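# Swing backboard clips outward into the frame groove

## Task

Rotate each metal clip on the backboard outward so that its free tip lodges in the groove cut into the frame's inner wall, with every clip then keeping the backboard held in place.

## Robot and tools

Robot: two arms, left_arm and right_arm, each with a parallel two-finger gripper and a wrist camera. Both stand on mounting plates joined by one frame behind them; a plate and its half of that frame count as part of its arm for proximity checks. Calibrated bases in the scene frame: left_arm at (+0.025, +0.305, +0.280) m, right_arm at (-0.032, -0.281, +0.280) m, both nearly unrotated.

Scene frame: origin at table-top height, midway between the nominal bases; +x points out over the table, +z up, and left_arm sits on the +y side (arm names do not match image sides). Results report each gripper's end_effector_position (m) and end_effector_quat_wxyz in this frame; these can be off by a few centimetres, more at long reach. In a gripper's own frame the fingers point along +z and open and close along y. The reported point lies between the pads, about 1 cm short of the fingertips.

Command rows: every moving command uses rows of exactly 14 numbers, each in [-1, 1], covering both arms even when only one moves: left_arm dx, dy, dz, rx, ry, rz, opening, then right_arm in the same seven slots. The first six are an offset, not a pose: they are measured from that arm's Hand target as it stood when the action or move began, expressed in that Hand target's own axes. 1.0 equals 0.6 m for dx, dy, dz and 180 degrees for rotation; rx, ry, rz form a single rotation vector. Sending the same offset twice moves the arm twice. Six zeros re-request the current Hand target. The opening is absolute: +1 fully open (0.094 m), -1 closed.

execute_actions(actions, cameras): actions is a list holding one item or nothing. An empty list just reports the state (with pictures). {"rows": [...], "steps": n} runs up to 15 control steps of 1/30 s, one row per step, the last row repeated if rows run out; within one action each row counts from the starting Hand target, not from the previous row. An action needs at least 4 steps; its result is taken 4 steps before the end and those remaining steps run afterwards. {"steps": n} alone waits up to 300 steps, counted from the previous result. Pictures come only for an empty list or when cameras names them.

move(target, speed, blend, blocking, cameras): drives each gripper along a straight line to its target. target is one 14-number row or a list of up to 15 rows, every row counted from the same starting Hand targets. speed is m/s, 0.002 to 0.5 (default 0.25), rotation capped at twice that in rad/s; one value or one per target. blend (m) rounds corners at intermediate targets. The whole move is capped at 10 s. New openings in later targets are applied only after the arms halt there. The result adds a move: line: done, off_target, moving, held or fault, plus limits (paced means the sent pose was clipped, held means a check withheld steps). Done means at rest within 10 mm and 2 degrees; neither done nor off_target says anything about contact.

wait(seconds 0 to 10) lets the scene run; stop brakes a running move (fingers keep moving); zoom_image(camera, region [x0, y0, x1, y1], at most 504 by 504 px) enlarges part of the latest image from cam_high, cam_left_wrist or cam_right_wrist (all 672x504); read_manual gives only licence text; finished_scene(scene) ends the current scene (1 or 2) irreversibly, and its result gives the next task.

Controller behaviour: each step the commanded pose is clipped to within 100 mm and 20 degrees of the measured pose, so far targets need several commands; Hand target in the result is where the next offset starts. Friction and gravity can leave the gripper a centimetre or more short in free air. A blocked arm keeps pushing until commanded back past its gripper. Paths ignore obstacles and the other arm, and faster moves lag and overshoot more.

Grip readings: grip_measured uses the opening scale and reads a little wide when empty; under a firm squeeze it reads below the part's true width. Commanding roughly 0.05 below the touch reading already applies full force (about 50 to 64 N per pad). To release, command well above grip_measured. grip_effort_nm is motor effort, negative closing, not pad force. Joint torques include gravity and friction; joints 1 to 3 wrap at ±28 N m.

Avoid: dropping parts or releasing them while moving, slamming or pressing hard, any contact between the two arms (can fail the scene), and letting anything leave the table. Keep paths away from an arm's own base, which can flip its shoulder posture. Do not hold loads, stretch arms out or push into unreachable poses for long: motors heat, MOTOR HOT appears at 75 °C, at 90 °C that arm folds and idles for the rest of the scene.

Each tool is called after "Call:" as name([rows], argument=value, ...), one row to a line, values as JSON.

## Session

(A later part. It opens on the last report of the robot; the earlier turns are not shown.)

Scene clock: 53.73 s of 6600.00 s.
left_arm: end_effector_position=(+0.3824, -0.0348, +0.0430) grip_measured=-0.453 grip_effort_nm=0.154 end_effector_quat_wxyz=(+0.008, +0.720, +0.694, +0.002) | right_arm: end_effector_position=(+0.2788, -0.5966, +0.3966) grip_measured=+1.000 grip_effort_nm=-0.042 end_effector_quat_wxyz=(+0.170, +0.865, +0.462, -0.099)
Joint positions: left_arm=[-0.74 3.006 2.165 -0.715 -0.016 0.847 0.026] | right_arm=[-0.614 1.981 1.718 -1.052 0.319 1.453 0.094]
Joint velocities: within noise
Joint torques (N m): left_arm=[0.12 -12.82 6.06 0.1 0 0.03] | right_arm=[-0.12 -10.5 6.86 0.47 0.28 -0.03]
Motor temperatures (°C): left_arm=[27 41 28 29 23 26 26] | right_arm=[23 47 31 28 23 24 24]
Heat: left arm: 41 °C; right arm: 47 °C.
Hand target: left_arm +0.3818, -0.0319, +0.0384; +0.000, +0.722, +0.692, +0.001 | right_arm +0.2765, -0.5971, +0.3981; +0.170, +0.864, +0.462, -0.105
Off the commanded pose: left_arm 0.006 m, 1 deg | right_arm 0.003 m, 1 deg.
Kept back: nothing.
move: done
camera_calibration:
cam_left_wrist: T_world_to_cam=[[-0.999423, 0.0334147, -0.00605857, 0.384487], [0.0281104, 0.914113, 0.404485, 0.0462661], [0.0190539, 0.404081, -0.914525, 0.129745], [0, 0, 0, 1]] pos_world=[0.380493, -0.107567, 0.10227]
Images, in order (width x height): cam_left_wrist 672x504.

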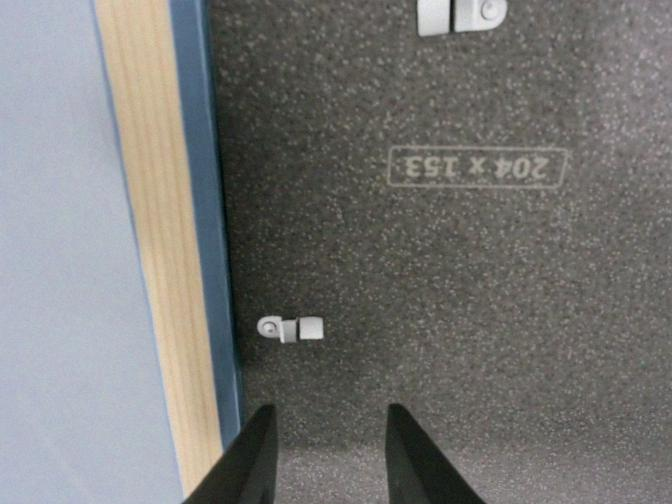

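Call:
move(target=[0.0076,-0.0133,0.010,0,0,0,-0.45,0,0,0,0,0,0,1], speed=0.1, cameras=["cam_left_wrist"])

Scene clock: 54.83 s of 6600.00 s.
left_arm: end_effector_position=(+0.3744, -0.0274, +0.0343) grip_measured=-0.453 grip_effort_nm=0.164 end_effector_quat_wxyz=(-0.002, +0.720, +0.694, +0.001) | right_arm: end_effector_position=(+0.2788, -0.5966, +0.3966) grip_measured=+1.000 grip_effort_nm=-0.032 end_effector_quat_wxyz=(+0.170, +0.865, +0.462, -0.099)
Joint positions: left_arm=[-0.74 3.006 2.123 -0.691 -0.016 0.847 0.026] | right_arm=[-0.614 1.981 1.718 -1.052 0.319 1.453 0.094]
Joint velocities: within noise
Joint torques (N m): left_arm=[-0.17 -14.32 3.63 0.31 0.01 0] | right_arm=[0.03 -10.55 6.98 0.44 0.29 -0.04]
Motor temperatures (°C): left_arm=[27 41 28 29 23 26 26] | right_arm=[23 47 31 28 23 24 24]
Heat: left arm: 41 °C; right arm: 47 °C.
Hand target: left_arm +0.3741, -0.0270, +0.0324; +0.000, +0.722, +0.692, +0.001 | right_arm +0.2765, -0.5971, +0.3981; +0.170, +0.864, +0.462, -0.105
Off the commanded pose: left_arm 0.002 m, 0 deg | right_arm 0.003 m, 1 deg.
Kept back: nothing.
move: done
camera_calibration:
cam_left_wrist: T_world_to_cam=[[-0.999402, 0.0336597, 0.00790682, 0.375757], [0.0338986, 0.90882, 0.415808, 0.0405431], [0.00681008, 0.415827, -0.909418, 0.123674], [0, 0, 0, 1]] pos_world=[0.373316, -0.100921, 0.0926423]
Images, in order (width x height): cam_left_wrist 672x504.

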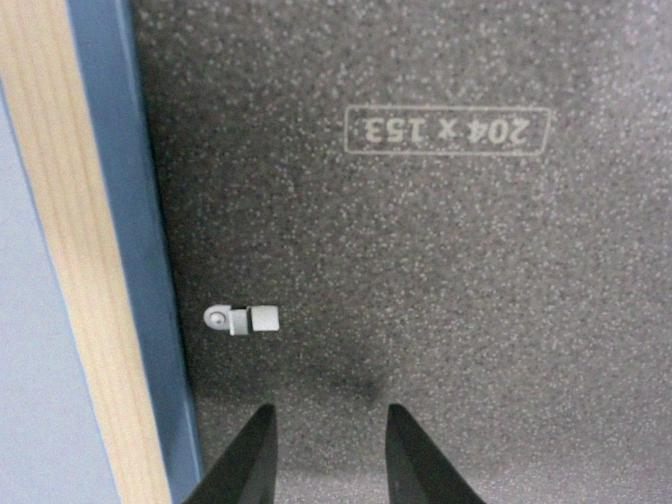

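Call:
move(target=[-0.003,0.006,0.018,0,0,0,-0.45,0,0,0,0,0,0,1], speed=0.06, cameras=["cam_left_wrist"])

Scene clock: 55.87 s of 6600.00 s.
left_arm: end_effector_position=(+0.3757, -0.0288, +0.0271) grip_measured=-0.453 grip_effort_nm=0.154 end_effector_quat_wxyz=(+0.000, +0.720, +0.694, +0.001) | right_arm: end_effector_position=(+0.2788, -0.5966, +0.3966) grip_measured=+1.000 grip_effort_nm=-0.037 end_effector_quat_wxyz=(+0.170, +0.865, +0.462, -0.099)
Joint positions: left_arm=[-0.74 3.035 2.154 -0.69 -0.016 0.847 0.026] | right_arm=[-0.614 1.981 1.718 -1.052 0.319 1.453 0.094]
Joint velocities: within noise
Joint torques (N m): left_arm=[0.02 -12.44 6.17 0.21 0.01 0.02] | right_arm=[0.1 -10.44 7.01 0.46 0.27 -0.01]
Motor temperatures (°C): left_arm=[27 41 28 29 23 26 26] | right_arm=[23 47 31 28 23 24 24]
Heat: left arm: 41 °C; right arm: 47 °C.
Hand target: left_arm +0.3775, -0.0289, +0.0215; +0.000, +0.722, +0.692, +0.001 | right_arm +0.2765, -0.5971, +0.3981; +0.170, +0.864, +0.462, -0.105
Off the commanded pose: left_arm 0.006 m, 0 deg | right_arm 0.003 m, 1 deg.
Kept back: nothing.
move: done
camera_calibration:
cam_left_wrist: T_world_to_cam=[[-0.999404, 0.034017, 0.00591253, 0.377217], [0.0334098, 0.909573, 0.4142, 0.0449895], [0.00871193, 0.41415, -0.910167, 0.116931], [0, 0, 0, 1]] pos_world=[0.37447, -0.10218, 0.085562]
Images, in order (width x height): cam_left_wrist 672x504.

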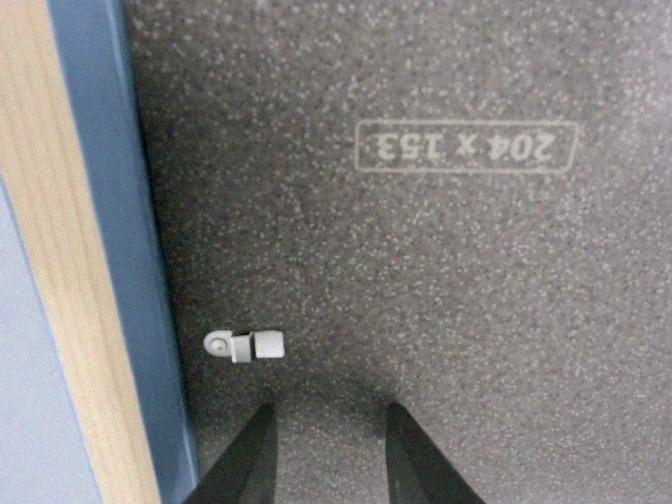

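Call:
move([
  [0,0,0.006,0,0,0,-0.45,0,0,0,0,0,0,1],
  [-0.040,0.0017,0.006,0,0,0,-0.45,0,0,0,0,0,0,1],
], speed=0.06, cameras=["cam_left_wrist"])

Scene clock: 56.87 s of 6600.00 s.
left_arm: end_effector_position=(+0.3859, -0.0516, +0.0267) grip_measured=-0.453 grip_effort_nm=0.159 end_effector_quat_wxyz=(+0.019, +0.722, +0.692, +0.007) | right_arm: end_effector_position=(+0.2788, -0.5966, +0.3966) grip_measured=+1.000 grip_effort_nm=-0.032 end_effector_quat_wxyz=(+0.170, +0.865, +0.462, -0.099)
Joint positions: left_arm=[-0.763 3.106 2.311 -0.738 -0.027 0.831 0.026] | right_arm=[-0.614 1.981 1.718 -1.052 0.319 1.453 0.094]
Joint velocities: within noise
Joint torques (N m): left_arm=[-0.96 -12.36 6.27 0.14 0.12 -0.11] | right_arm=[-0.1 -10.52 6.94 0.43 0.32 0.01]
Motor temperatures (°C): left_arm=[27 41 28 29 23 26 26] | right_arm=[23 47 31 28 23 24 24]
Heat: left arm: 41 °C; right arm: 47 °C.
Hand target: left_arm +0.3774, -0.0530, +0.0180; +0.000, +0.722, +0.692, +0.001 | right_arm +0.2765, -0.5971, +0.3981; +0.170, +0.864, +0.462, -0.105
Off the commanded pose: left_arm 0.012 m, 2 deg | right_arm 0.003 m, 1 deg.
joint sent to its limit (left arm) — joint 2 (shoulder), upper limit.
Kept back: nothing.
move: off_target (left_arm)
camera_calibration:
cam_left_wrist: T_world_to_cam=[[-0.9988, 0.0387646, -0.0299346, 0.389124], [0.0237037, 0.917441, 0.397165, 0.070198], [0.0428592, 0.395979, -0.917259, 0.11196], [0, 0, 0, 1]] pos_world=[0.382195, -0.123821, 0.0864643]
Images, in order (width x height): cam_left_wrist 672x504.

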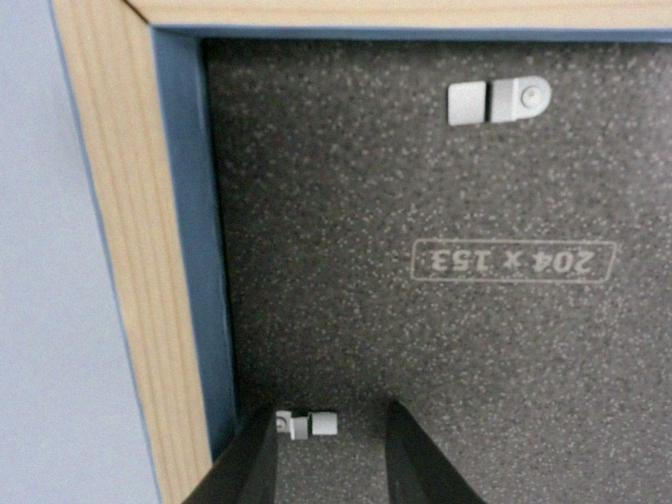

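Call:
move([
  [0.0,0.0,-0.09,0,0,0,-0.45,0,0,0,0,0,0,1],
  [0.1381,-0.1266,-0.09,0,0,-0.5,0.0,0,0,0,0,0,0,1],
], speed=0.2, cameras=["cam_left_wrist"])

Scene clock: 62.90 s of 6600.00 s.
left_arm: end_effector_position=(+0.2972, +0.0384, +0.0611) grip_measured=-0.003 grip_effort_nm=0.168 end_effector_quat_wxyz=(-0.012, +0.028, +0.999, +0.013) | right_arm: end_effector_position=(+0.2788, -0.5966, +0.3966) grip_measured=+1.000 grip_effort_nm=-0.032 end_effector_quat_wxyz=(+0.170, +0.865, +0.462, -0.099)
Joint positions: left_arm=[-0.756 2.656 1.418 -0.367 -0.018 -0.721 0.047] | right_arm=[-0.614 1.981 1.718 -1.052 0.319 1.453 0.094]
Joint velocities: within noise
Joint torques (N m): left_arm=[0.16 -14.95 2.21 0.27 0.02 -0.13] | right_arm=[-0.03 -10.55 6.95 0.41 0.29 -0.02]
Motor temperatures (°C): left_arm=[27 43 28 29 23 26 26] | right_arm=[23 47 31 28 23 24 24]
Heat: left arm: 43 °C; right arm: 47 °C.
Hand target: left_arm +0.3050, +0.0329, +0.0719; +0.001, +0.021, +1.000, +0.000 | right_arm +0.2765, -0.5971, +0.3981; +0.170, +0.864, +0.462, -0.105
Off the commanded pose: left_arm 0.014 m, 2 deg | right_arm 0.003 m, 1 deg.
Kept back: nothing.
move: off_target (left_arm); target 2's new opening was sent with left_arm's hand 0.015 m and 2 deg from that target
camera_calibration:
cam_left_wrist: T_world_to_cam=[[-0.0528768, -0.998423, -0.0188779, 0.0560987], [-0.900276, 0.0394819, 0.433526, 0.282177], [-0.432097, 0.0399188, -0.900943, 0.265526], [0, 0, 0, 1]] pos_world=[0.371736, 0.0342698, 0.117952]
Images, in order (width x height): cam_left_wrist 672x504.

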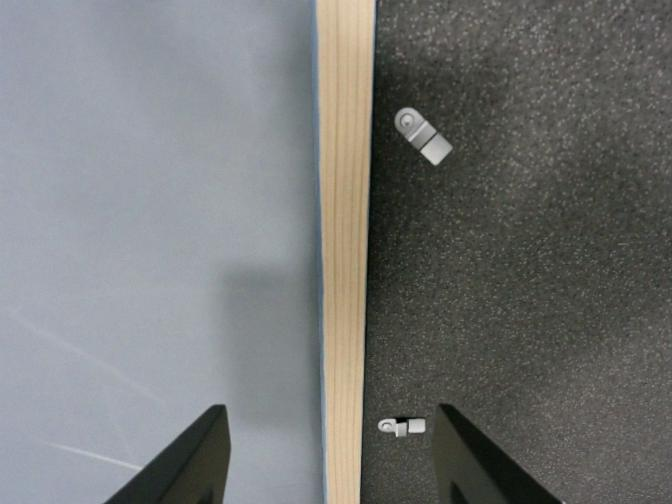

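Call:
move(target=[0.0,-0.003,0.076,0,0,0,0.0,0,0,0,0,0,0,1], speed=0.1, cameras=["cam_left_wrist"])

Call:
move(target=[0.0,0,0.0,0,0,0,-0.8,0,0,0,0,0,0,1], speed=0.1, cameras=["cam_left_wrist"])

Scene clock: 64.33 s of 6600.00 s.
left_arm: end_effector_position=(+0.2998, +0.0353, +0.0287) grip_measured=-0.003 grip_effort_nm=0.168 end_effector_quat_wxyz=(-0.005, +0.027, +1.000, +0.007) | right_arm: end_effector_position=(+0.2788, -0.5966, +0.3966) grip_measured=+1.000 grip_effort_nm=-0.032 end_effector_quat_wxyz=(+0.170, +0.865, +0.462, -0.099)
Joint positions: left_arm=[-0.756 2.76 1.466 -0.293 -0.018 -0.723 0.047] | right_arm=[-0.614 1.981 1.718 -1.052 0.319 1.453 0.094]
Joint velocities: within noise
Joint torques (N m): left_arm=[0.02 -10.92 4.01 0.3 0.02 -0.12] | right_arm=[0.01 -10.65 6.94 0.43 0.29 -0.04]
Motor temperatures (°C): left_arm=[27 43 28 29 23 26 26] | right_arm=[23 47 31 28 23 24 24]
Heat: left arm: 43 °C; right arm: 47 °C.
Hand target: left_arm +0.3050, +0.0311, +0.0264; +0.001, +0.021, +1.000, +0.000 | right_arm +0.2765, -0.5971, +0.3981; +0.170, +0.864, +0.462, -0.105
Off the commanded pose: left_arm 0.007 m, 1 deg | right_arm 0.003 m, 1 deg.
Kept back: nothing.
move: done
camera_calibration:
cam_left_wrist: T_world_to_cam=[[-0.0505533, -0.998698, -0.00677238, 0.0514758], [-0.905963, 0.0430031, 0.421166, 0.300558], [-0.420327, 0.0274269, -0.906958, 0.234656], [0, 0, 0, 1]] pos_world=[0.373529, 0.032048, 0.0865872]
Images, in order (width x height): cam_left_wrist 672x504.

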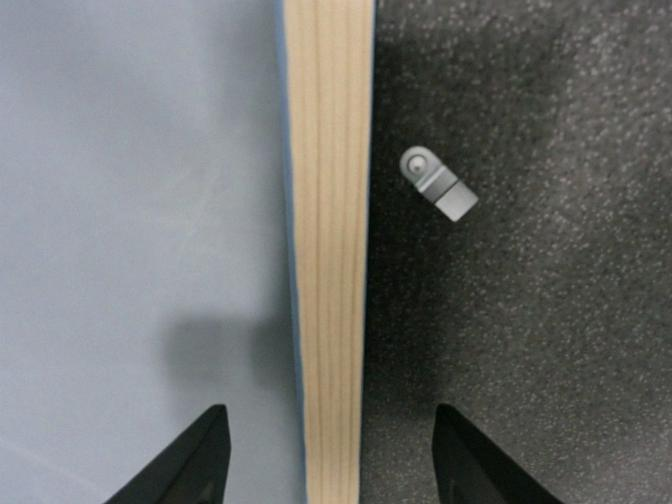

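Scene clock: 65.03 s of 6600.00 s.
left_arm: end_effector_position=(+0.2998, +0.0353, +0.0287) grip_measured=-0.767 grip_effort_nm=-1.009 end_effector_quat_wxyz=(-0.005, +0.026, +1.000, +0.007) | right_arm: end_effector_position=(+0.2788, -0.5966, +0.3966) grip_measured=+1.000 grip_effort_nm=-0.037 end_effector_quat_wxyz=(+0.170, +0.865, +0.462, -0.099)
Joint positions: left_arm=[-0.756 2.76 1.466 -0.293 -0.018 -0.725 0.011] | right_arm=[-0.614 1.981 1.718 -1.052 0.319 1.453 0.094]
Joint velocities: within noise
Joint torques (N m): left_arm=[0.02 -10.95 4.03 0.3 0.02 -0.11] | right_arm=[-0.08 -10.56 6.95 0.46 0.29 0]
Motor temperatures (°C): left_arm=[27 43 28 29 23 26 26] | right_arm=[23 47 31 28 23 24 24]
Heat: left arm: 43 °C; right arm: 47 °C.
Hand target: left_arm +0.3050, +0.0311, +0.0264; +0.001, +0.021, +1.000, +0.000 | right_arm +0.2765, -0.5971, +0.3981; +0.170, +0.864, +0.462, -0.105
Off the commanded pose: left_arm 0.007 m, 1 deg | right_arm 0.003 m, 1 deg.
Kept back: nothing.
move: done
camera_calibration:
cam_left_wrist: T_world_to_cam=[[-0.0490294, -0.998774, -0.00678769, 0.0510221], [-0.906037, 0.0416148, 0.421147, 0.300629], [-0.420348, 0.0267985, -0.906967, 0.234685], [0, 0, 0, 1]] pos_world=[0.373533, 0.0321597, 0.0865887]
Images, in order (width x height): cam_left_wrist 672x504.

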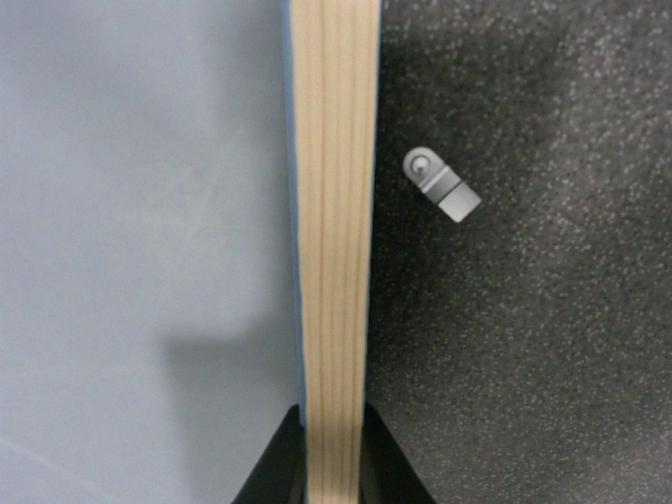

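Call:
move(target=[0.030,0.124,0.0,0,0,0,-0.8,0,0,0,0,0,0,1], speed=0.08, cameras=["cam_left_wrist","cam_high"])

Scene clock: 66.53 s of 6600.00 s.
left_arm: end_effector_position=(+0.2916, +0.0969, +0.0269) grip_measured=-0.767 grip_effort_nm=-1.009 end_effector_quat_wxyz=(+0.000, +0.018, +1.000, -0.010) | right_arm: end_effector_position=(+0.2788, -0.5966, +0.3966) grip_measured=+1.000 grip_effort_nm=-0.032 end_effector_quat_wxyz=(+0.170, +0.865, +0.462, -0.099)
Joint positions: left_arm=[-0.633 2.682 1.19 -0.066 0.002 -0.617 0.011] | right_arm=[-0.614 1.981 1.718 -1.052 0.319 1.453 0.094]
Joint velocities: within noise
Joint torques (N m): left_arm=[0.66 -10.85 0.59 0.26 -0.18 0.07] | right_arm=[-0.06 -10.56 6.89 0.44 0.3 -0.01]
Motor temperatures (°C): left_arm=[27 43 27 29 23 26 26] | right_arm=[23 47 31 28 23 24 24]
Heat: left arm: 43 °C; right arm: 47 °C.
Hand target: left_arm +0.2899, +0.1063, +0.0263; +0.000, +0.021, +1.000, +0.000 | right_arm +0.2765, -0.5971, +0.3981; +0.170, +0.864, +0.462, -0.105
Off the commanded pose: left_arm 0.009 m, 1 deg | right_arm 0.003 m, 1 deg.
Kept back: nothing.
move: done
camera_calibration:
cam_left_wrist: T_world_to_cam=[[-0.0334412, -0.999093, 0.0263543, 0.106742], [-0.910557, 0.0413275, 0.411313, 0.293], [-0.412029, -0.0102423, -0.911113, 0.22924], [0, 0, 0, 1]] pos_world=[0.364816, 0.0968843, 0.0855356]
Images, in order (width x height): cam_high 672x504, cam_left_wrist 672x504.

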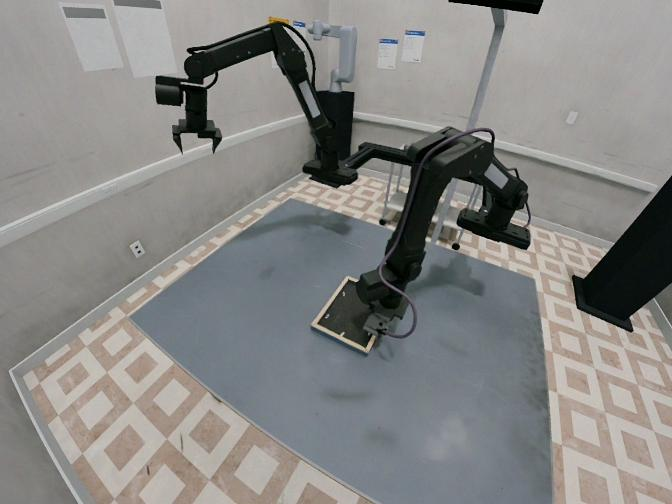

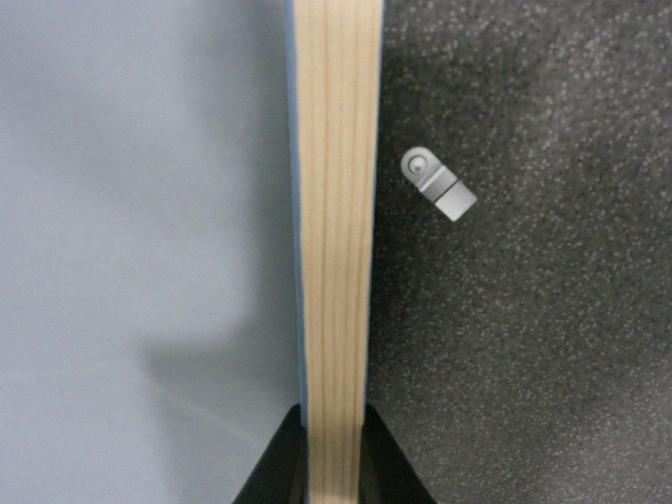

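Call:
move([
  [0,0,0,0,0,0,-0.4,0,0,0,0,0,0,1],
  [0,0,-0.08,0,0,0,-0.4,0,0,0,0,0,0,1],
  [-0.0815,-0.1517,-0.29,0,0,0,-0.4,0,0,0,0,0,0,1],
], speed=0.2, cameras=["cam_left_wrist"])

Scene clock: 69.33 s of 6600.00 s.
left_arm: end_effector_position=(+0.3294, +0.0182, +0.1888) grip_measured=-0.403 grip_effort_nm=0.159 end_effector_quat_wxyz=(-0.010, +0.024, +1.000, +0.005) | right_arm: end_effector_position=(+0.2788, -0.5966, +0.3966) grip_measured=+1.000 grip_effort_nm=-0.037 end_effector_quat_wxyz=(+0.170, +0.865, +0.462, -0.099)
Joint positions: left_arm=[-0.737 2.397 1.568 -0.764 -0.007 -0.71 0.028] | right_arm=[-0.614 1.981 1.718 -1.052 0.319 1.453 0.094]
Joint velocities: within noise
Joint torques (N m): left_arm=[-0.54 -13.76 5.94 0.05 -0.1 -0.12] | right_arm=[0.03 -10.47 6.93 0.45 0.29 -0.02]
Motor temperatures (°C): left_arm=[27 43 27 29 23 26 26] | right_arm=[23 47 31 28 23 24 24]
Heat: left arm: 43 °C; right arm: 47 °C.
Hand target: left_arm +0.3350, +0.0133, +0.2003; +0.001, +0.021, +1.000, +0.000 | right_arm +0.2765, -0.5971, +0.3981; +0.170, +0.864, +0.462, -0.105
Off the commanded pose: left_arm 0.014 m, 1 deg | right_arm 0.003 m, 1 deg.
Kept back: nothing.
move: off_target (left_arm)
camera_calibration:
cam_left_wrist: T_world_to_cam=[[-0.0439801, -0.999031, -0.00172849, 0.0339244], [-0.901519, 0.0389417, 0.430983, 0.257432], [-0.430498, 0.0205129, -0.902358, 0.395419], [0, 0, 0, 1]] pos_world=[0.403799, 0.0157555, 0.24592]
Images, in order (width x height): cam_left_wrist 672x504.

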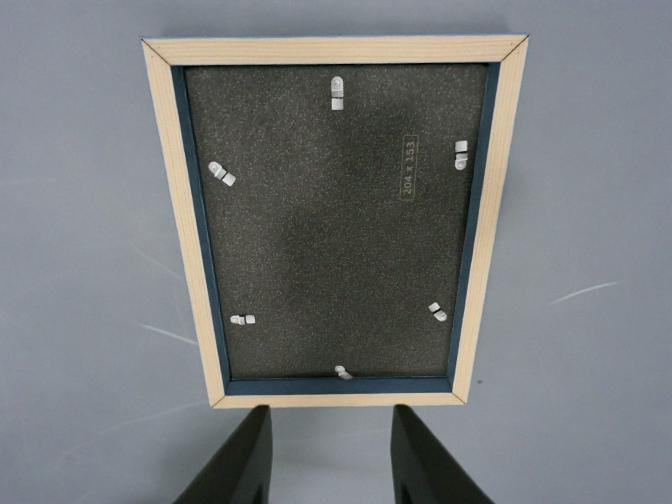

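Call:
move(target=[-0.0423,-0.1317,0.217,0,0,-0.004,0.0,0,0,0,0,0,0,1], speed=0.2, cameras=["cam_left_wrist"])

Scene clock: 71.27 s of 6600.00 s.
left_arm: end_effector_position=(+0.3574, -0.0666, +0.0720) grip_measured=-0.003 grip_effort_nm=0.164 end_effector_quat_wxyz=(+0.001, +0.017, +1.000, -0.006) | right_arm: end_effector_position=(+0.2788, -0.5966, +0.3966) grip_measured=+1.000 grip_effort_nm=-0.032 end_effector_quat_wxyz=(+0.170, +0.865, +0.462, -0.099)
Joint positions: left_arm=[-0.819 2.952 2.179 -0.789 -0.007 -0.804 0.047] | right_arm=[-0.614 1.981 1.718 -1.052 0.319 1.453 0.094]
Joint velocities: within noise
Joint torques (N m): left_arm=[-0.51 -13.23 6.61 0.12 -0.09 -0.12] | right_arm=[-0.01 -10.61 6.86 0.43 0.27 -0.02]
Motor temperatures (°C): left_arm=[27 43 28 29 23 26 26] | right_arm=[23 47 31 28 23 24 24]
Heat: left arm: 43 °C; right arm: 47 °C.
Hand target: left_arm +0.3572, -0.0669, +0.0702; +0.001, +0.015, +1.000, +0.000 | right_arm +0.2765, -0.5971, +0.3981; +0.170, +0.864, +0.462, -0.105
Off the commanded pose: left_arm 0.002 m, 1 deg | right_arm 0.003 m, 1 deg.
Kept back: nothing.
move: done
camera_calibration:
cam_left_wrist: T_world_to_cam=[[-0.0315414, -0.999324, 0.0188944, -0.0557458], [-0.911164, 0.0365188, 0.410423, 0.341092], [-0.410835, -0.00427062, -0.9117, 0.295813], [0, 0, 0, 1]] pos_world=[0.430563, -0.066901, 0.130754]
Images, in order (width x height): cam_left_wrist 672x504.

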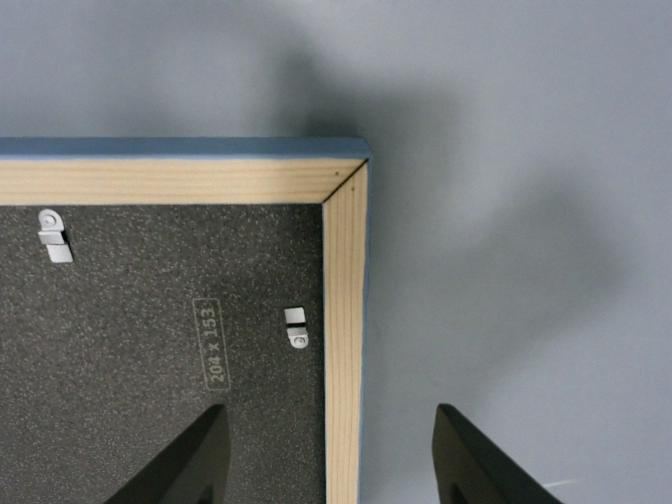

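Call:
move(target=[-0.0085,-0.009,0.0737,0,0,0,0.0,0,0,0,0,0,0,1], speed=0.12, cameras=["cam_left_wrist"])

Scene clock: 72.37 s of 6600.00 s.
left_arm: end_effector_position=(+0.3586, -0.0689, +0.0279) grip_measured=-0.003 grip_effort_nm=0.168 end_effector_quat_wxyz=(-0.002, +0.017, +1.000, -0.003) | right_arm: end_effector_position=(+0.2788, -0.5966, +0.3966) grip_measured=+1.000 grip_effort_nm=-0.037 end_effector_quat_wxyz=(+0.170, +0.865, +0.462, -0.099)
Joint positions: left_arm=[-0.819 3.119 2.344 -0.796 -0.007 -0.805 0.047] | right_arm=[-0.614 1.981 1.718 -1.052 0.319 1.453 0.094]
Joint velocities: within noise
Joint torques (N m): left_arm=[-0.42 -13.45 6.34 0.25 -0.1 -0.11] | right_arm=[-0.17 -10.5 7.06 0.43 0.31 -0.03]
Motor temperatures (°C): left_arm=[27 43 28 29 23 26 26] | right_arm=[23 48 31 28 23 24 24]
Heat: left arm: 43 °C; right arm: 48 °C.
Hand target: left_arm +0.3621, -0.0724, +0.0259; +0.001, +0.015, +1.000, +0.000 | right_arm +0.2765, -0.5971, +0.3981; +0.170, +0.864, +0.462, -0.105
Off the commanded pose: left_arm 0.005 m, 1 deg | right_arm 0.003 m, 1 deg.
joint sent to its limit (left arm) — joint 2 (shoulder), upper limit.
Kept back: nothing.
move: done
camera_calibration:
cam_left_wrist: T_world_to_cam=[[-0.0308029, -0.99944, 0.0131062, -0.0572774], [-0.908973, 0.0334635, 0.41551, 0.359292], [-0.415716, 0.000885751, -0.909494, 0.258116], [0, 0, 0, 1]] pos_world=[0.432126, -0.0694971, 0.086216]
Images, in order (width x height): cam_left_wrist 672x504.

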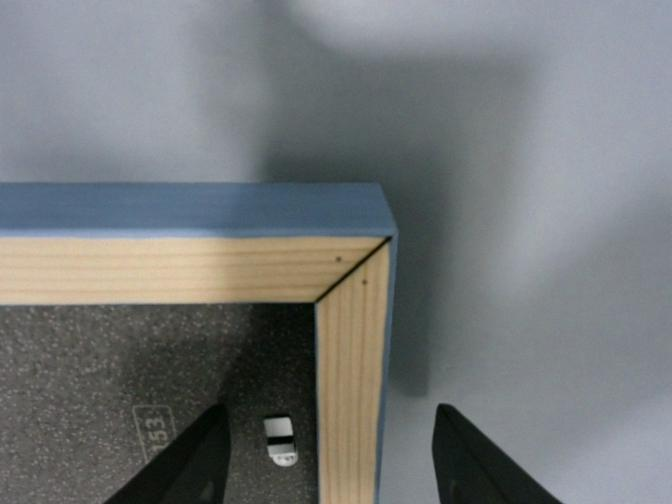

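Call:
move(target=[0,0,0,0,0,0,-0.76,0,0,0,0,0,0,1], speed=0.12, cameras=["cam_left_wrist"])

Scene clock: 73.30 s of 6600.00 s.
left_arm: end_effector_position=(+0.3596, -0.0701, +0.0284) grip_measured=-0.755 grip_effort_nm=-0.999 end_effector_quat_wxyz=(+0.000, +0.016, +1.000, -0.005) | right_arm: end_effector_position=(+0.2788, -0.5966, +0.3966) grip_measured=+1.000 grip_effort_nm=-0.037 end_effector_quat_wxyz=(+0.170, +0.865, +0.462, -0.099)
Joint positions: left_arm=[-0.819 3.119 2.346 -0.793 -0.006 -0.807 0.012] | right_arm=[-0.614 1.981 1.718 -1.052 0.319 1.453 0.094]
Joint velocities: within noise
Joint torques (N m): left_arm=[-0.4 -13.5 6.23 0.23 -0.1 -0.08] | right_arm=[0.03 -10.55 6.94 0.43 0.27 -0.03]
Motor temperatures (°C): left_arm=[27 43 28 29 23 26 26] | right_arm=[23 48 31 28 23 24 24]
Heat: left arm: 43 °C; right arm: 48 °C.
Hand target: left_arm +0.3621, -0.0723, +0.0259; +0.001, +0.015, +1.000, +0.000 | right_arm +0.2765, -0.5971, +0.3981; +0.170, +0.864, +0.462, -0.105
Off the commanded pose: left_arm 0.004 m, 1 deg | right_arm 0.003 m, 1 deg.
joint sent to its limit (left arm) — joint 2 (shoulder), upper limit.
Kept back: nothing.
move: done
camera_calibration:
cam_left_wrist: T_world_to_cam=[[-0.028113, -0.999461, 0.0169519, -0.0595071], [-0.91031, 0.0326042, 0.412642, 0.360511], [-0.412972, -0.0038309, -0.910736, 0.257697], [0, 0, 0, 1]] pos_world=[0.432925, -0.070242, 0.0869406]
Images, in order (width x height): cam_left_wrist 672x504.

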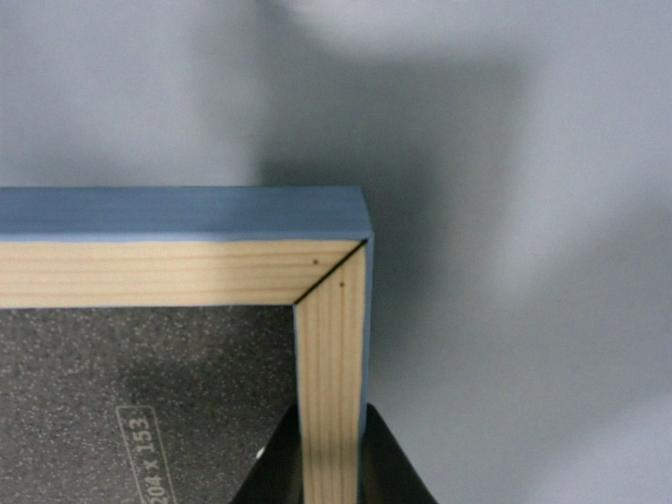

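Call:
move(target=[0.0444,0.0903,0,0,0,0,-0.76,0,0,0,0,0,0,1], speed=0.08, cameras=["cam_left_wrist"])

Call:
move([
  [0,0,0,0,0,0,-0.4,0,0,0,0,0,0,1],
  [0,0,-0.07,0,0,0,-0.4,0,0,0,0,0,0,1],
], speed=0.12, cameras=["cam_left_wrist"])

Scene clock: 74.60 s of 6600.00 s.
left_arm: end_effector_position=(+0.3379, -0.0261, +0.0264) grip_measured=-0.755 grip_effort_nm=-1.013 end_effector_quat_wxyz=(+0.002, +0.010, +1.000, -0.008) | right_arm: end_effector_position=(+0.2788, -0.5966, +0.3966) grip_measured=+1.000 grip_effort_nm=-0.032 end_effector_quat_wxyz=(+0.170, +0.865, +0.462, -0.099)
Joint positions: left_arm=[-0.789 2.92 1.875 -0.513 -0.005 -0.788 0.012] | right_arm=[-0.614 1.981 1.718 -1.052 0.319 1.453 0.094]
Joint velocities: within noise
Joint torques (N m): left_arm=[0.42 -14.32 2.21 0.24 -0.11 0.11] | right_arm=[-0.02 -10.61 7.02 0.43 0.26 -0.05]
Motor temperatures (°C): left_arm=[27 43 28 29 23 26 26] | right_arm=[23 48 31 28 23 24 24]
Heat: left arm: 43 °C; right arm: 48 °C.
Hand target: left_arm +0.3373, -0.0174, +0.0260; +0.001, +0.014, +1.000, +0.000 | right_arm +0.2765, -0.5971, +0.3981; +0.170, +0.864, +0.462, -0.105
Off the commanded pose: left_arm 0.009 m, 1 deg | right_arm 0.003 m, 1 deg.
Kept back: nothing.
move: done
camera_calibration:
cam_left_wrist: T_world_to_cam=[[-0.0178109, -0.999572, 0.0231889, -0.0198002], [-0.912263, 0.0257387, 0.408796, 0.340743], [-0.409218, -0.0138734, -0.912331, 0.245614], [0, 0, 0, 1]] pos_world=[0.411004, -0.0251545, 0.0852461]
Images, in order (width x height): cam_left_wrist 672x504.

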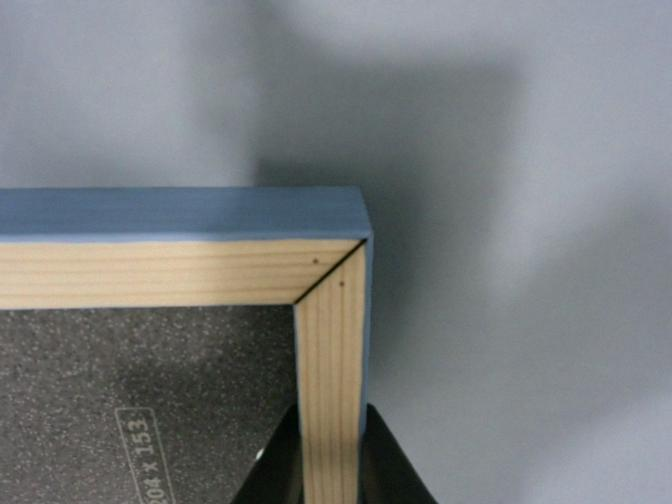

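Scene clock: 76.37 s of 6600.00 s.
left_arm: end_effector_position=(+0.3332, -0.0198, +0.0578) grip_measured=-0.403 grip_effort_nm=0.159 end_effector_quat_wxyz=(-0.004, +0.014, +1.000, -0.002) | right_arm: end_effector_position=(+0.2788, -0.5966, +0.3966) grip_measured=+1.000 grip_effort_nm=-0.042 end_effector_quat_wxyz=(+0.170, +0.865, +0.462, -0.099)
Joint positions: left_arm=[-0.788 2.811 1.788 -0.55 -0.005 -0.781 0.028] | right_arm=[-0.614 1.981 1.718 -1.052 0.319 1.453 0.094]
Joint velocities: within noise
Joint torques (N m): left_arm=[0.23 -15.97 3.07 0.09 -0.11 0.03] | right_arm=[-0.13 -10.36 7.05 0.44 0.28 -0.04]
Motor temperatures (°C): left_arm=[27 44 28 29 23 26 26] | right_arm=[23 48 31 28 23 24 24]
Heat: left arm: 44 °C; right arm: 48 °C.
Hand target: left_arm +0.3371, -0.0174, +0.0678; +0.001, +0.014, +1.000, +0.000 | right_arm +0.2765, -0.5971, +0.3981; +0.170, +0.864, +0.462, -0.105
Off the commanded pose: left_arm 0.011 m, 1 deg | right_arm 0.003 m, 1 deg.
Kept back: nothing.
move: off_target (left_arm)
camera_calibration:
cam_left_wrist: T_world_to_cam=[[-0.0239373, -0.99964, 0.0121129, -0.0116241], [-0.907653, 0.02681, 0.418863, 0.32134], [-0.419037, -0.000967834, -0.907968, 0.275709], [0, 0, 0, 1]] pos_world=[0.406919, -0.0199682, 0.115878]
Images, in order (width x height): cam_left_wrist 672x504.

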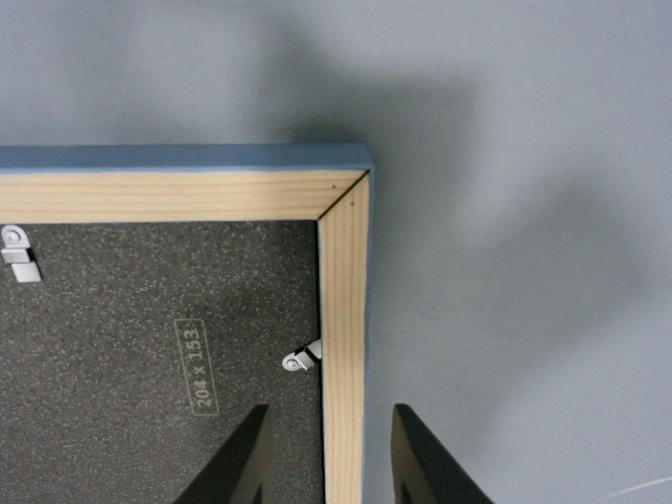

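Call:
move(target=[0.169,-0.008,0.0,0,0,-0.004,0.3,0,0,0,0,0,0,1], speed=0.2, cameras=["cam_left_wrist"])

Scene clock: 78.23 s of 6600.00 s.
left_arm: end_effector_position=(+0.2279, -0.0127, +0.0574) grip_measured=+0.297 grip_effort_nm=0.159 end_effector_quat_wxyz=(-0.013, +0.015, +1.000, +0.013) | right_arm: end_effector_position=(+0.2788, -0.5966, +0.3966) grip_measured=+1.000 grip_effort_nm=-0.032 end_effector_quat_wxyz=(+0.170, +0.865, +0.462, -0.099)
Joint positions: left_arm=[-0.979 2.664 1.402 -0.348 -0.007 -0.969 0.061] | right_arm=[-0.614 1.981 1.718 -1.052 0.319 1.453 0.094]
Joint velocities: within noise
Joint torques (N m): left_arm=[0.09 -14.74 2.17 0.25 -0.09 -0.11] | right_arm=[-0.01 -10.4 6.98 0.44 0.28 -0.04]
Motor temperatures (°C): left_arm=[27 44 28 29 23 26 26] | right_arm=[23 48 31 28 23 24 24]
Heat: left arm: 44 °C; right arm: 48 °C.
Hand target: left_arm +0.2356, -0.0192, +0.0677; +0.001, +0.008, +1.000, +0.000 | right_arm +0.2765, -0.5971, +0.3981; +0.170, +0.864, +0.462, -0.105
Off the commanded pose: left_arm 0.014 m, 2 deg | right_arm 0.003 m, 1 deg.
Kept back: nothing.
move: off_target (left_arm)
camera_calibration:
cam_left_wrist: T_world_to_cam=[[-0.027178, -0.99946, -0.0184575, -0.00457569], [-0.900295, 0.0164487, 0.43497, 0.223051], [-0.434431, 0.0284388, -0.900256, 0.234663], [0, 0, 0, 1]] pos_world=[0.302632, -0.0149157, 0.114152]
Images, in order (width x height): cam_left_wrist 672x504.

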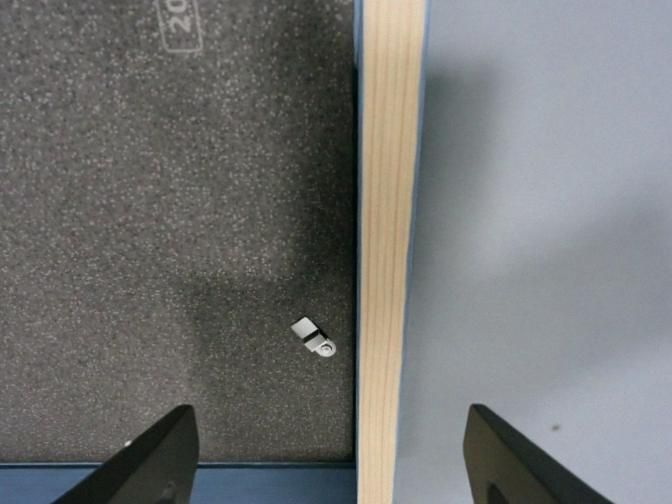

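Call:
move(target=[-0.002,-0.018,0.063,0,0,0,0.25,0,0,0,0,0,0,1], speed=0.12, cameras=["cam_left_wrist"])

Scene clock: 79.50 s of 6600.00 s.
left_arm: end_effector_position=(+0.2349, -0.0241, +0.0328) grip_measured=+0.253 grip_effort_nm=-0.120 end_effector_quat_wxyz=(-0.007, +0.009, +1.000, +0.004) | right_arm: end_effector_position=(+0.2788, -0.5966, +0.3966) grip_measured=+1.000 grip_effort_nm=-0.037 end_effector_quat_wxyz=(+0.170, +0.865, +0.462, -0.099)
Joint positions: left_arm=[-0.979 2.76 1.486 -0.315 -0.007 -0.981 0.059] | right_arm=[-0.614 1.981 1.718 -1.052 0.319 1.453 0.094]
Joint velocities: within noise
Joint torques (N m): left_arm=[-0.84 -10.89 4.18 0.28 -0.08 -0.12] | right_arm=[-0.01 -10.59 6.97 0.44 0.27 -0.03]
Motor temperatures (°C): left_arm=[27 44 28 29 23 26 26] | right_arm=[23 48 31 28 23 24 24]
Heat: left arm: 44 °C; right arm: 48 °C.
Hand target: left_arm +0.2366, -0.0300, +0.0300; +0.001, +0.008, +1.000, +0.000 | right_arm +0.2765, -0.5971, +0.3981; +0.170, +0.864, +0.462, -0.105
Off the commanded pose: left_arm 0.007 m, 1 deg | right_arm 0.003 m, 1 deg.
Kept back: nothing.
move: done
camera_calibration:
cam_left_wrist: T_world_to_cam=[[-0.0145782, -0.999893, -0.000976712, -0.0197943], [-0.905534, 0.0127882, 0.424081, 0.241709], [-0.424023, 0.00706677, -0.905624, 0.21306], [0, 0, 0, 1]] pos_world=[0.30893, -0.0243889, 0.0904283]
Images, in order (width x height): cam_left_wrist 672x504.

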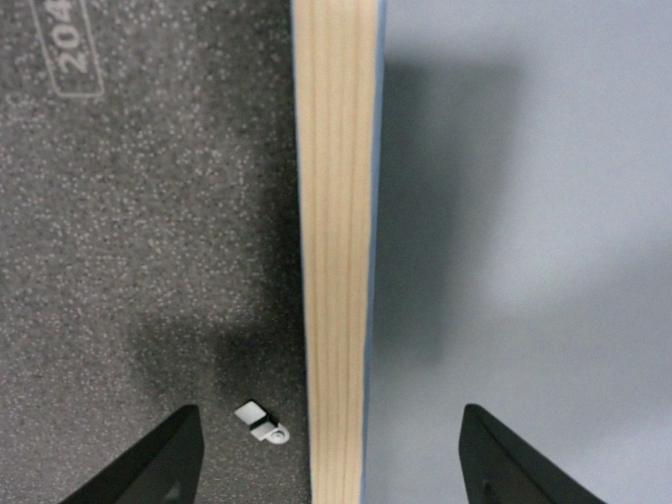

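Call:
move(target=[-0.002,-0.004,0.0165,0,0,0,0.1,0,0,0,0,0,0,1], speed=0.1, cameras=["cam_left_wrist"])

Scene clock: 80.47 s of 6600.00 s.
left_arm: end_effector_position=(+0.2367, -0.0271, +0.0242) grip_measured=+0.103 grip_effort_nm=-0.120 end_effector_quat_wxyz=(-0.006, +0.008, +1.000, +0.003) | right_arm: end_effector_position=(+0.2788, -0.5966, +0.3966) grip_measured=+1.000 grip_effort_nm=-0.027 end_effector_quat_wxyz=(+0.170, +0.865, +0.462, -0.099)
Joint positions: left_arm=[-0.979 2.794 1.519 -0.311 -0.007 -0.983 0.052] | right_arm=[-0.614 1.981 1.718 -1.052 0.319 1.453 0.094]
Joint velocities: within noise
Joint torques (N m): left_arm=[-0.87 -10.67 4.36 0.28 -0.1 -0.11] | right_arm=[-0.12 -10.52 7.05 0.42 0.25 -0.02]
Motor temperatures (°C): left_arm=[27 43 28 29 23 26 26] | right_arm=[23 48 31 28 23 24 24]
Heat: left arm: 43 °C; right arm: 48 °C.
Hand target: left_arm +0.2379, -0.0325, +0.0201; +0.001, +0.008, +1.000, +0.000 | right_arm +0.2765, -0.5971, +0.3981; +0.170, +0.864, +0.462, -0.105
Off the commanded pose: left_arm 0.007 m, 1 deg | right_arm 0.003 m, 1 deg.
Kept back: nothing.
move: done
camera_calibration:
cam_left_wrist: T_world_to_cam=[[-0.0134033, -0.99991, 0.000915885, -0.0230762], [-0.906077, 0.0125329, 0.422927, 0.247141], [-0.422901, 0.00483878, -0.906163, 0.205763], [0, 0, 0, 1]] pos_world=[0.310637, -0.0271671, 0.0819538]
Images, in order (width x height): cam_left_wrist 672x504.

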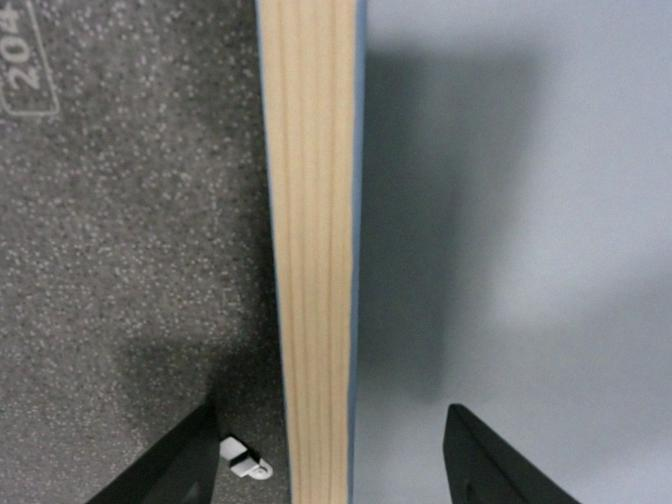

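Call:
move(target=[0,0.002,0.0,0,0,0,-0.3,0,0,0,0,0,0,1], speed=0.1, cameras=["cam_left_wrist"])

Call:
move(target=[0,0.002,0.0,0,0,0,-0.55,0,0,0,0,0,0,1], speed=0.1, cameras=["cam_left_wrist"])

Scene clock: 81.40 s of 6600.00 s.
left_arm: end_effector_position=(+0.2370, -0.0276, +0.0242) grip_measured=-0.297 grip_effort_nm=-0.120 end_effector_quat_wxyz=(-0.005, +0.008, +1.000, +0.002) | right_arm: end_effector_position=(+0.2788, -0.5966, +0.3966) grip_measured=+1.000 grip_effort_nm=-0.032 end_effector_quat_wxyz=(+0.170, +0.865, +0.462, -0.099)
Joint positions: left_arm=[-0.979 2.794 1.519 -0.309 -0.007 -0.983 0.033] | right_arm=[-0.614 1.981 1.718 -1.052 0.319 1.453 0.094]
Joint velocities: within noise
Joint torques (N m): left_arm=[-0.72 -10.81 3.89 0.3 -0.09 -0.1] | right_arm=[-0.12 -10.48 6.83 0.44 0.33 -0.02]
Motor temperatures (°C): left_arm=[27 43 28 29 23 26 26] | right_arm=[23 48 31 28 23 24 24]
Heat: left arm: 43 °C; right arm: 48 °C.
Hand target: left_arm +0.2379, -0.0314, +0.0201; +0.001, +0.008, +1.000, +0.000 | right_arm +0.2765, -0.5971, +0.3981; +0.170, +0.864, +0.462, -0.105
Off the commanded pose: left_arm 0.006 m, 1 deg | right_arm 0.003 m, 1 deg.
Kept back: nothing.
move: done
camera_calibration:
cam_left_wrist: T_world_to_cam=[[-0.0133751, -0.999907, 0.00282368, -0.0236034], [-0.9066, 0.0133181, 0.42178, 0.247602], [-0.421778, 0.00308139, -0.906694, 0.205588], [0, 0, 0, 1]] pos_world=[0.310873, -0.0275322, 0.0820388]
Images, in order (width x height): cam_left_wrist 672x504.

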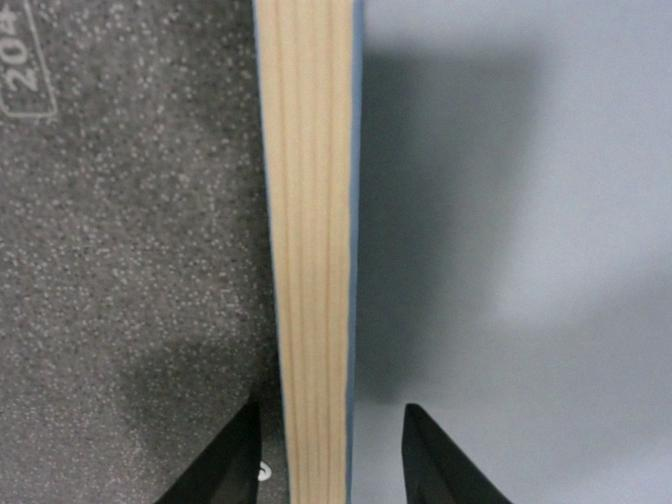

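Scene clock: 82.10 s of 6600.00 s.
left_arm: end_effector_position=(+0.2375, -0.0283, +0.0242) grip_measured=-0.547 grip_effort_nm=-0.125 end_effector_quat_wxyz=(-0.004, +0.008, +1.000, +0.001) | right_arm: end_effector_position=(+0.2788, -0.5966, +0.3966) grip_measured=+1.000 grip_effort_nm=-0.037 end_effector_quat_wxyz=(+0.170, +0.865, +0.462, -0.099)
Joint positions: left_arm=[-0.979 2.794 1.519 -0.305 -0.007 -0.983 0.021] | right_arm=[-0.614 1.981 1.718 -1.052 0.319 1.453 0.094]
Joint velocities: within noise
Joint torques (N m): left_arm=[-0.58 -10.96 3.49 0.29 -0.09 -0.09] | right_arm=[0.08 -10.43 6.79 0.46 0.26 -0.05]
Motor temperatures (°C): left_arm=[27 43 27 29 23 26 26] | right_arm=[23 48 31 28 23 24 24]
Heat: left arm: 43 °C; right arm: 48 °C.
Hand target: left_arm +0.2379, -0.0301, +0.0201; +0.001, +0.008, +1.000, +0.000 | right_arm +0.2765, -0.5971, +0.3981; +0.170, +0.864, +0.462, -0.105
Off the commanded pose: left_arm 0.005 m, 1 deg | right_arm 0.003 m, 1 deg.
Kept back: nothing.
move: done
camera_calibration:
cam_left_wrist: T_world_to_cam=[[-0.0133371, -0.999895, 0.0056854, -0.0243929], [-0.907383, 0.0144916, 0.420055, 0.248294], [-0.420093, 0.000443477, -0.907481, 0.205323], [0, 0, 0, 1]] pos_world=[0.311227, -0.0280795, 0.0821682]
Images, in order (width x height): cam_left_wrist 672x504.

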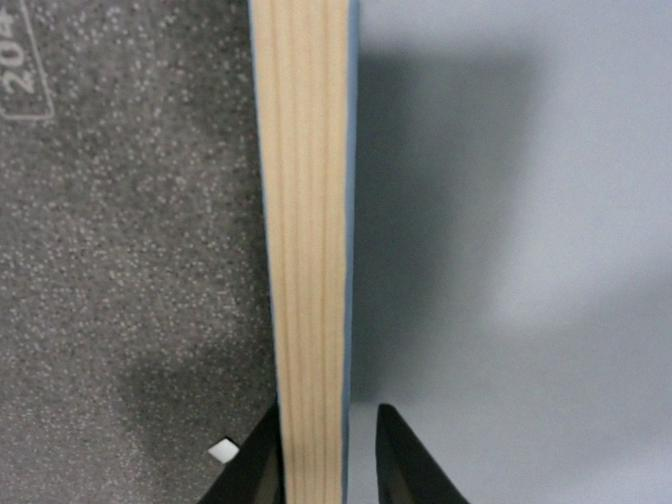

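Call:
move([
  [0,0.0,-0.015,0,0,0,0.1,0,0,0,0,0,0,1],
  [0,0.003,0.009,0,0,0,0.1,0,0,0,0,0,0,1],
], speed=0.1, cameras=["cam_left_wrist"])

Scene clock: 83.90 s of 6600.00 s.
left_arm: end_effector_position=(+0.2378, -0.0289, +0.0235) grip_measured=+0.097 grip_effort_nm=0.159 end_effector_quat_wxyz=(-0.003, +0.008, +1.000, -0.001) | right_arm: end_effector_position=(+0.2788, -0.5966, +0.3966) grip_measured=+1.000 grip_effort_nm=-0.042 end_effector_quat_wxyz=(+0.170, +0.865, +0.462, -0.099)
Joint positions: left_arm=[-0.979 2.796 1.519 -0.299 -0.007 -0.983 0.052] | right_arm=[-0.614 1.981 1.718 -1.052 0.319 1.453 0.094]
Joint velocities: within noise
Joint torques (N m): left_arm=[-0.39 -9.88 3.56 0.38 -0.1 -0.07] | right_arm=[-0.03 -10.63 6.95 0.48 0.29 0.01]
Motor temperatures (°C): left_arm=[27 43 27 29 23 26 26] | right_arm=[23 48 31 28 23 24 24]
Heat: left arm: 43 °C; right arm: 48 °C.
Hand target: left_arm +0.2379, -0.0282, +0.0147; +0.001, +0.008, +1.000, +0.000 | right_arm +0.2765, -0.5971, +0.3981; +0.170, +0.864, +0.462, -0.105
Off the commanded pose: left_arm 0.009 m, 0 deg | right_arm 0.003 m, 1 deg.
Kept back: nothing.
move: done
camera_calibration:
cam_left_wrist: T_world_to_cam=[[-0.0133012, -0.999872, 0.00886512, -0.0250669], [-0.908249, 0.0157896, 0.418132, 0.249236], [-0.418219, -0.0024901, -0.908343, 0.204313], [0, 0, 0, 1]] pos_world=[0.311483, -0.0284903, 0.081595]
Images, in order (width x height): cam_left_wrist 672x504.

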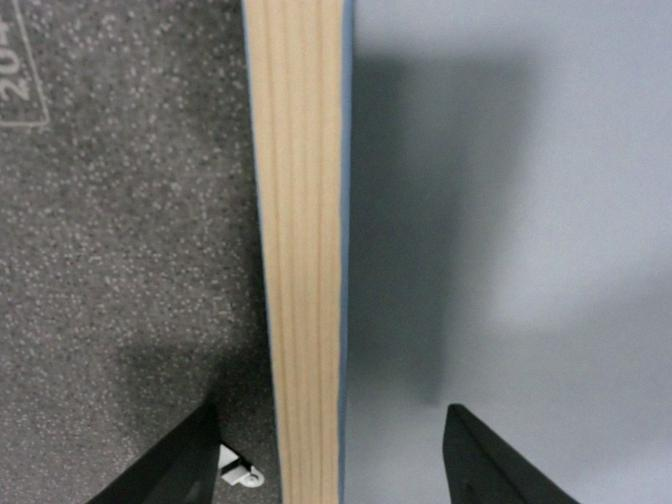

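Call:
move([
  [0,0.004,-0.02,0,0,0,0.3,0,0,0,0,0,0,1],
  [0,0.010,0.004,0,0,0,0.3,0,0,0,0,0,0,1],
], speed=0.1, cameras=["cam_left_wrist"])

Scene clock: 85.53 s of 6600.00 s.
left_arm: end_effector_position=(+0.2378, -0.0290, +0.0234) grip_measured=+0.297 grip_effort_nm=0.164 end_effector_quat_wxyz=(-0.002, +0.008, +1.000, -0.003) | right_arm: end_effector_position=(+0.2788, -0.5966, +0.3966) grip_measured=+1.000 grip_effort_nm=-0.037 end_effector_quat_wxyz=(+0.170, +0.865, +0.462, -0.099)
Joint positions: left_arm=[-0.979 2.794 1.513 -0.291 -0.006 -0.983 0.061] | right_arm=[-0.614 1.981 1.718 -1.052 0.319 1.453 0.094]
Joint velocities: within noise
Joint torques (N m): left_arm=[0.29 -9.89 2.26 0.5 -0.09 0.01] | right_arm=[-0.1 -10.54 6.95 0.4 0.26 -0.04]
Motor temperatures (°C): left_arm=[27 43 27 29 23 26 26] | right_arm=[23 48 31 28 23 24 24]
Heat: left arm: 43 °C; right arm: 48 °C.
Hand target: left_arm +0.2379, -0.0222, +0.0123; +0.001, +0.008, +1.000, +0.000 | right_arm +0.2765, -0.5971, +0.3981; +0.170, +0.864, +0.462, -0.105
Off the commanded pose: left_arm 0.013 m, 0 deg | right_arm 0.003 m, 1 deg.
Kept back: nothing.
move: off_target (left_arm)
camera_calibration:
cam_left_wrist: T_world_to_cam=[[-0.0132634, -0.999829, 0.0128914, -0.0252522], [-0.909149, 0.0174256, 0.416105, 0.249549], [-0.416259, -0.00620125, -0.909225, 0.203687], [0, 0, 0, 1]] pos_world=[0.311329, -0.0283333, 0.0816841]
Images, in order (width x height): cam_left_wrist 672x504.

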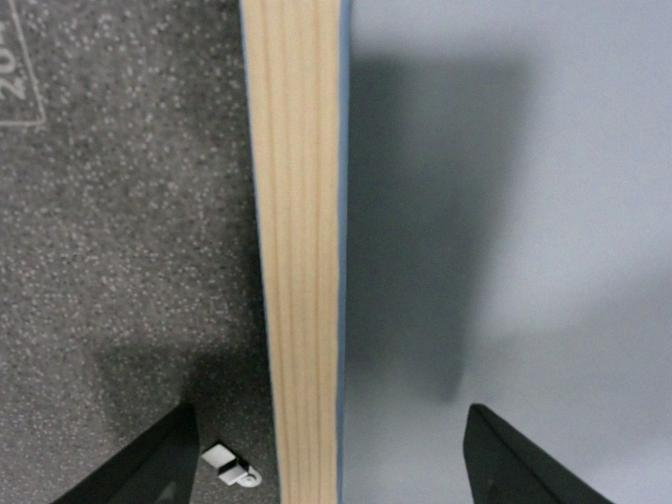

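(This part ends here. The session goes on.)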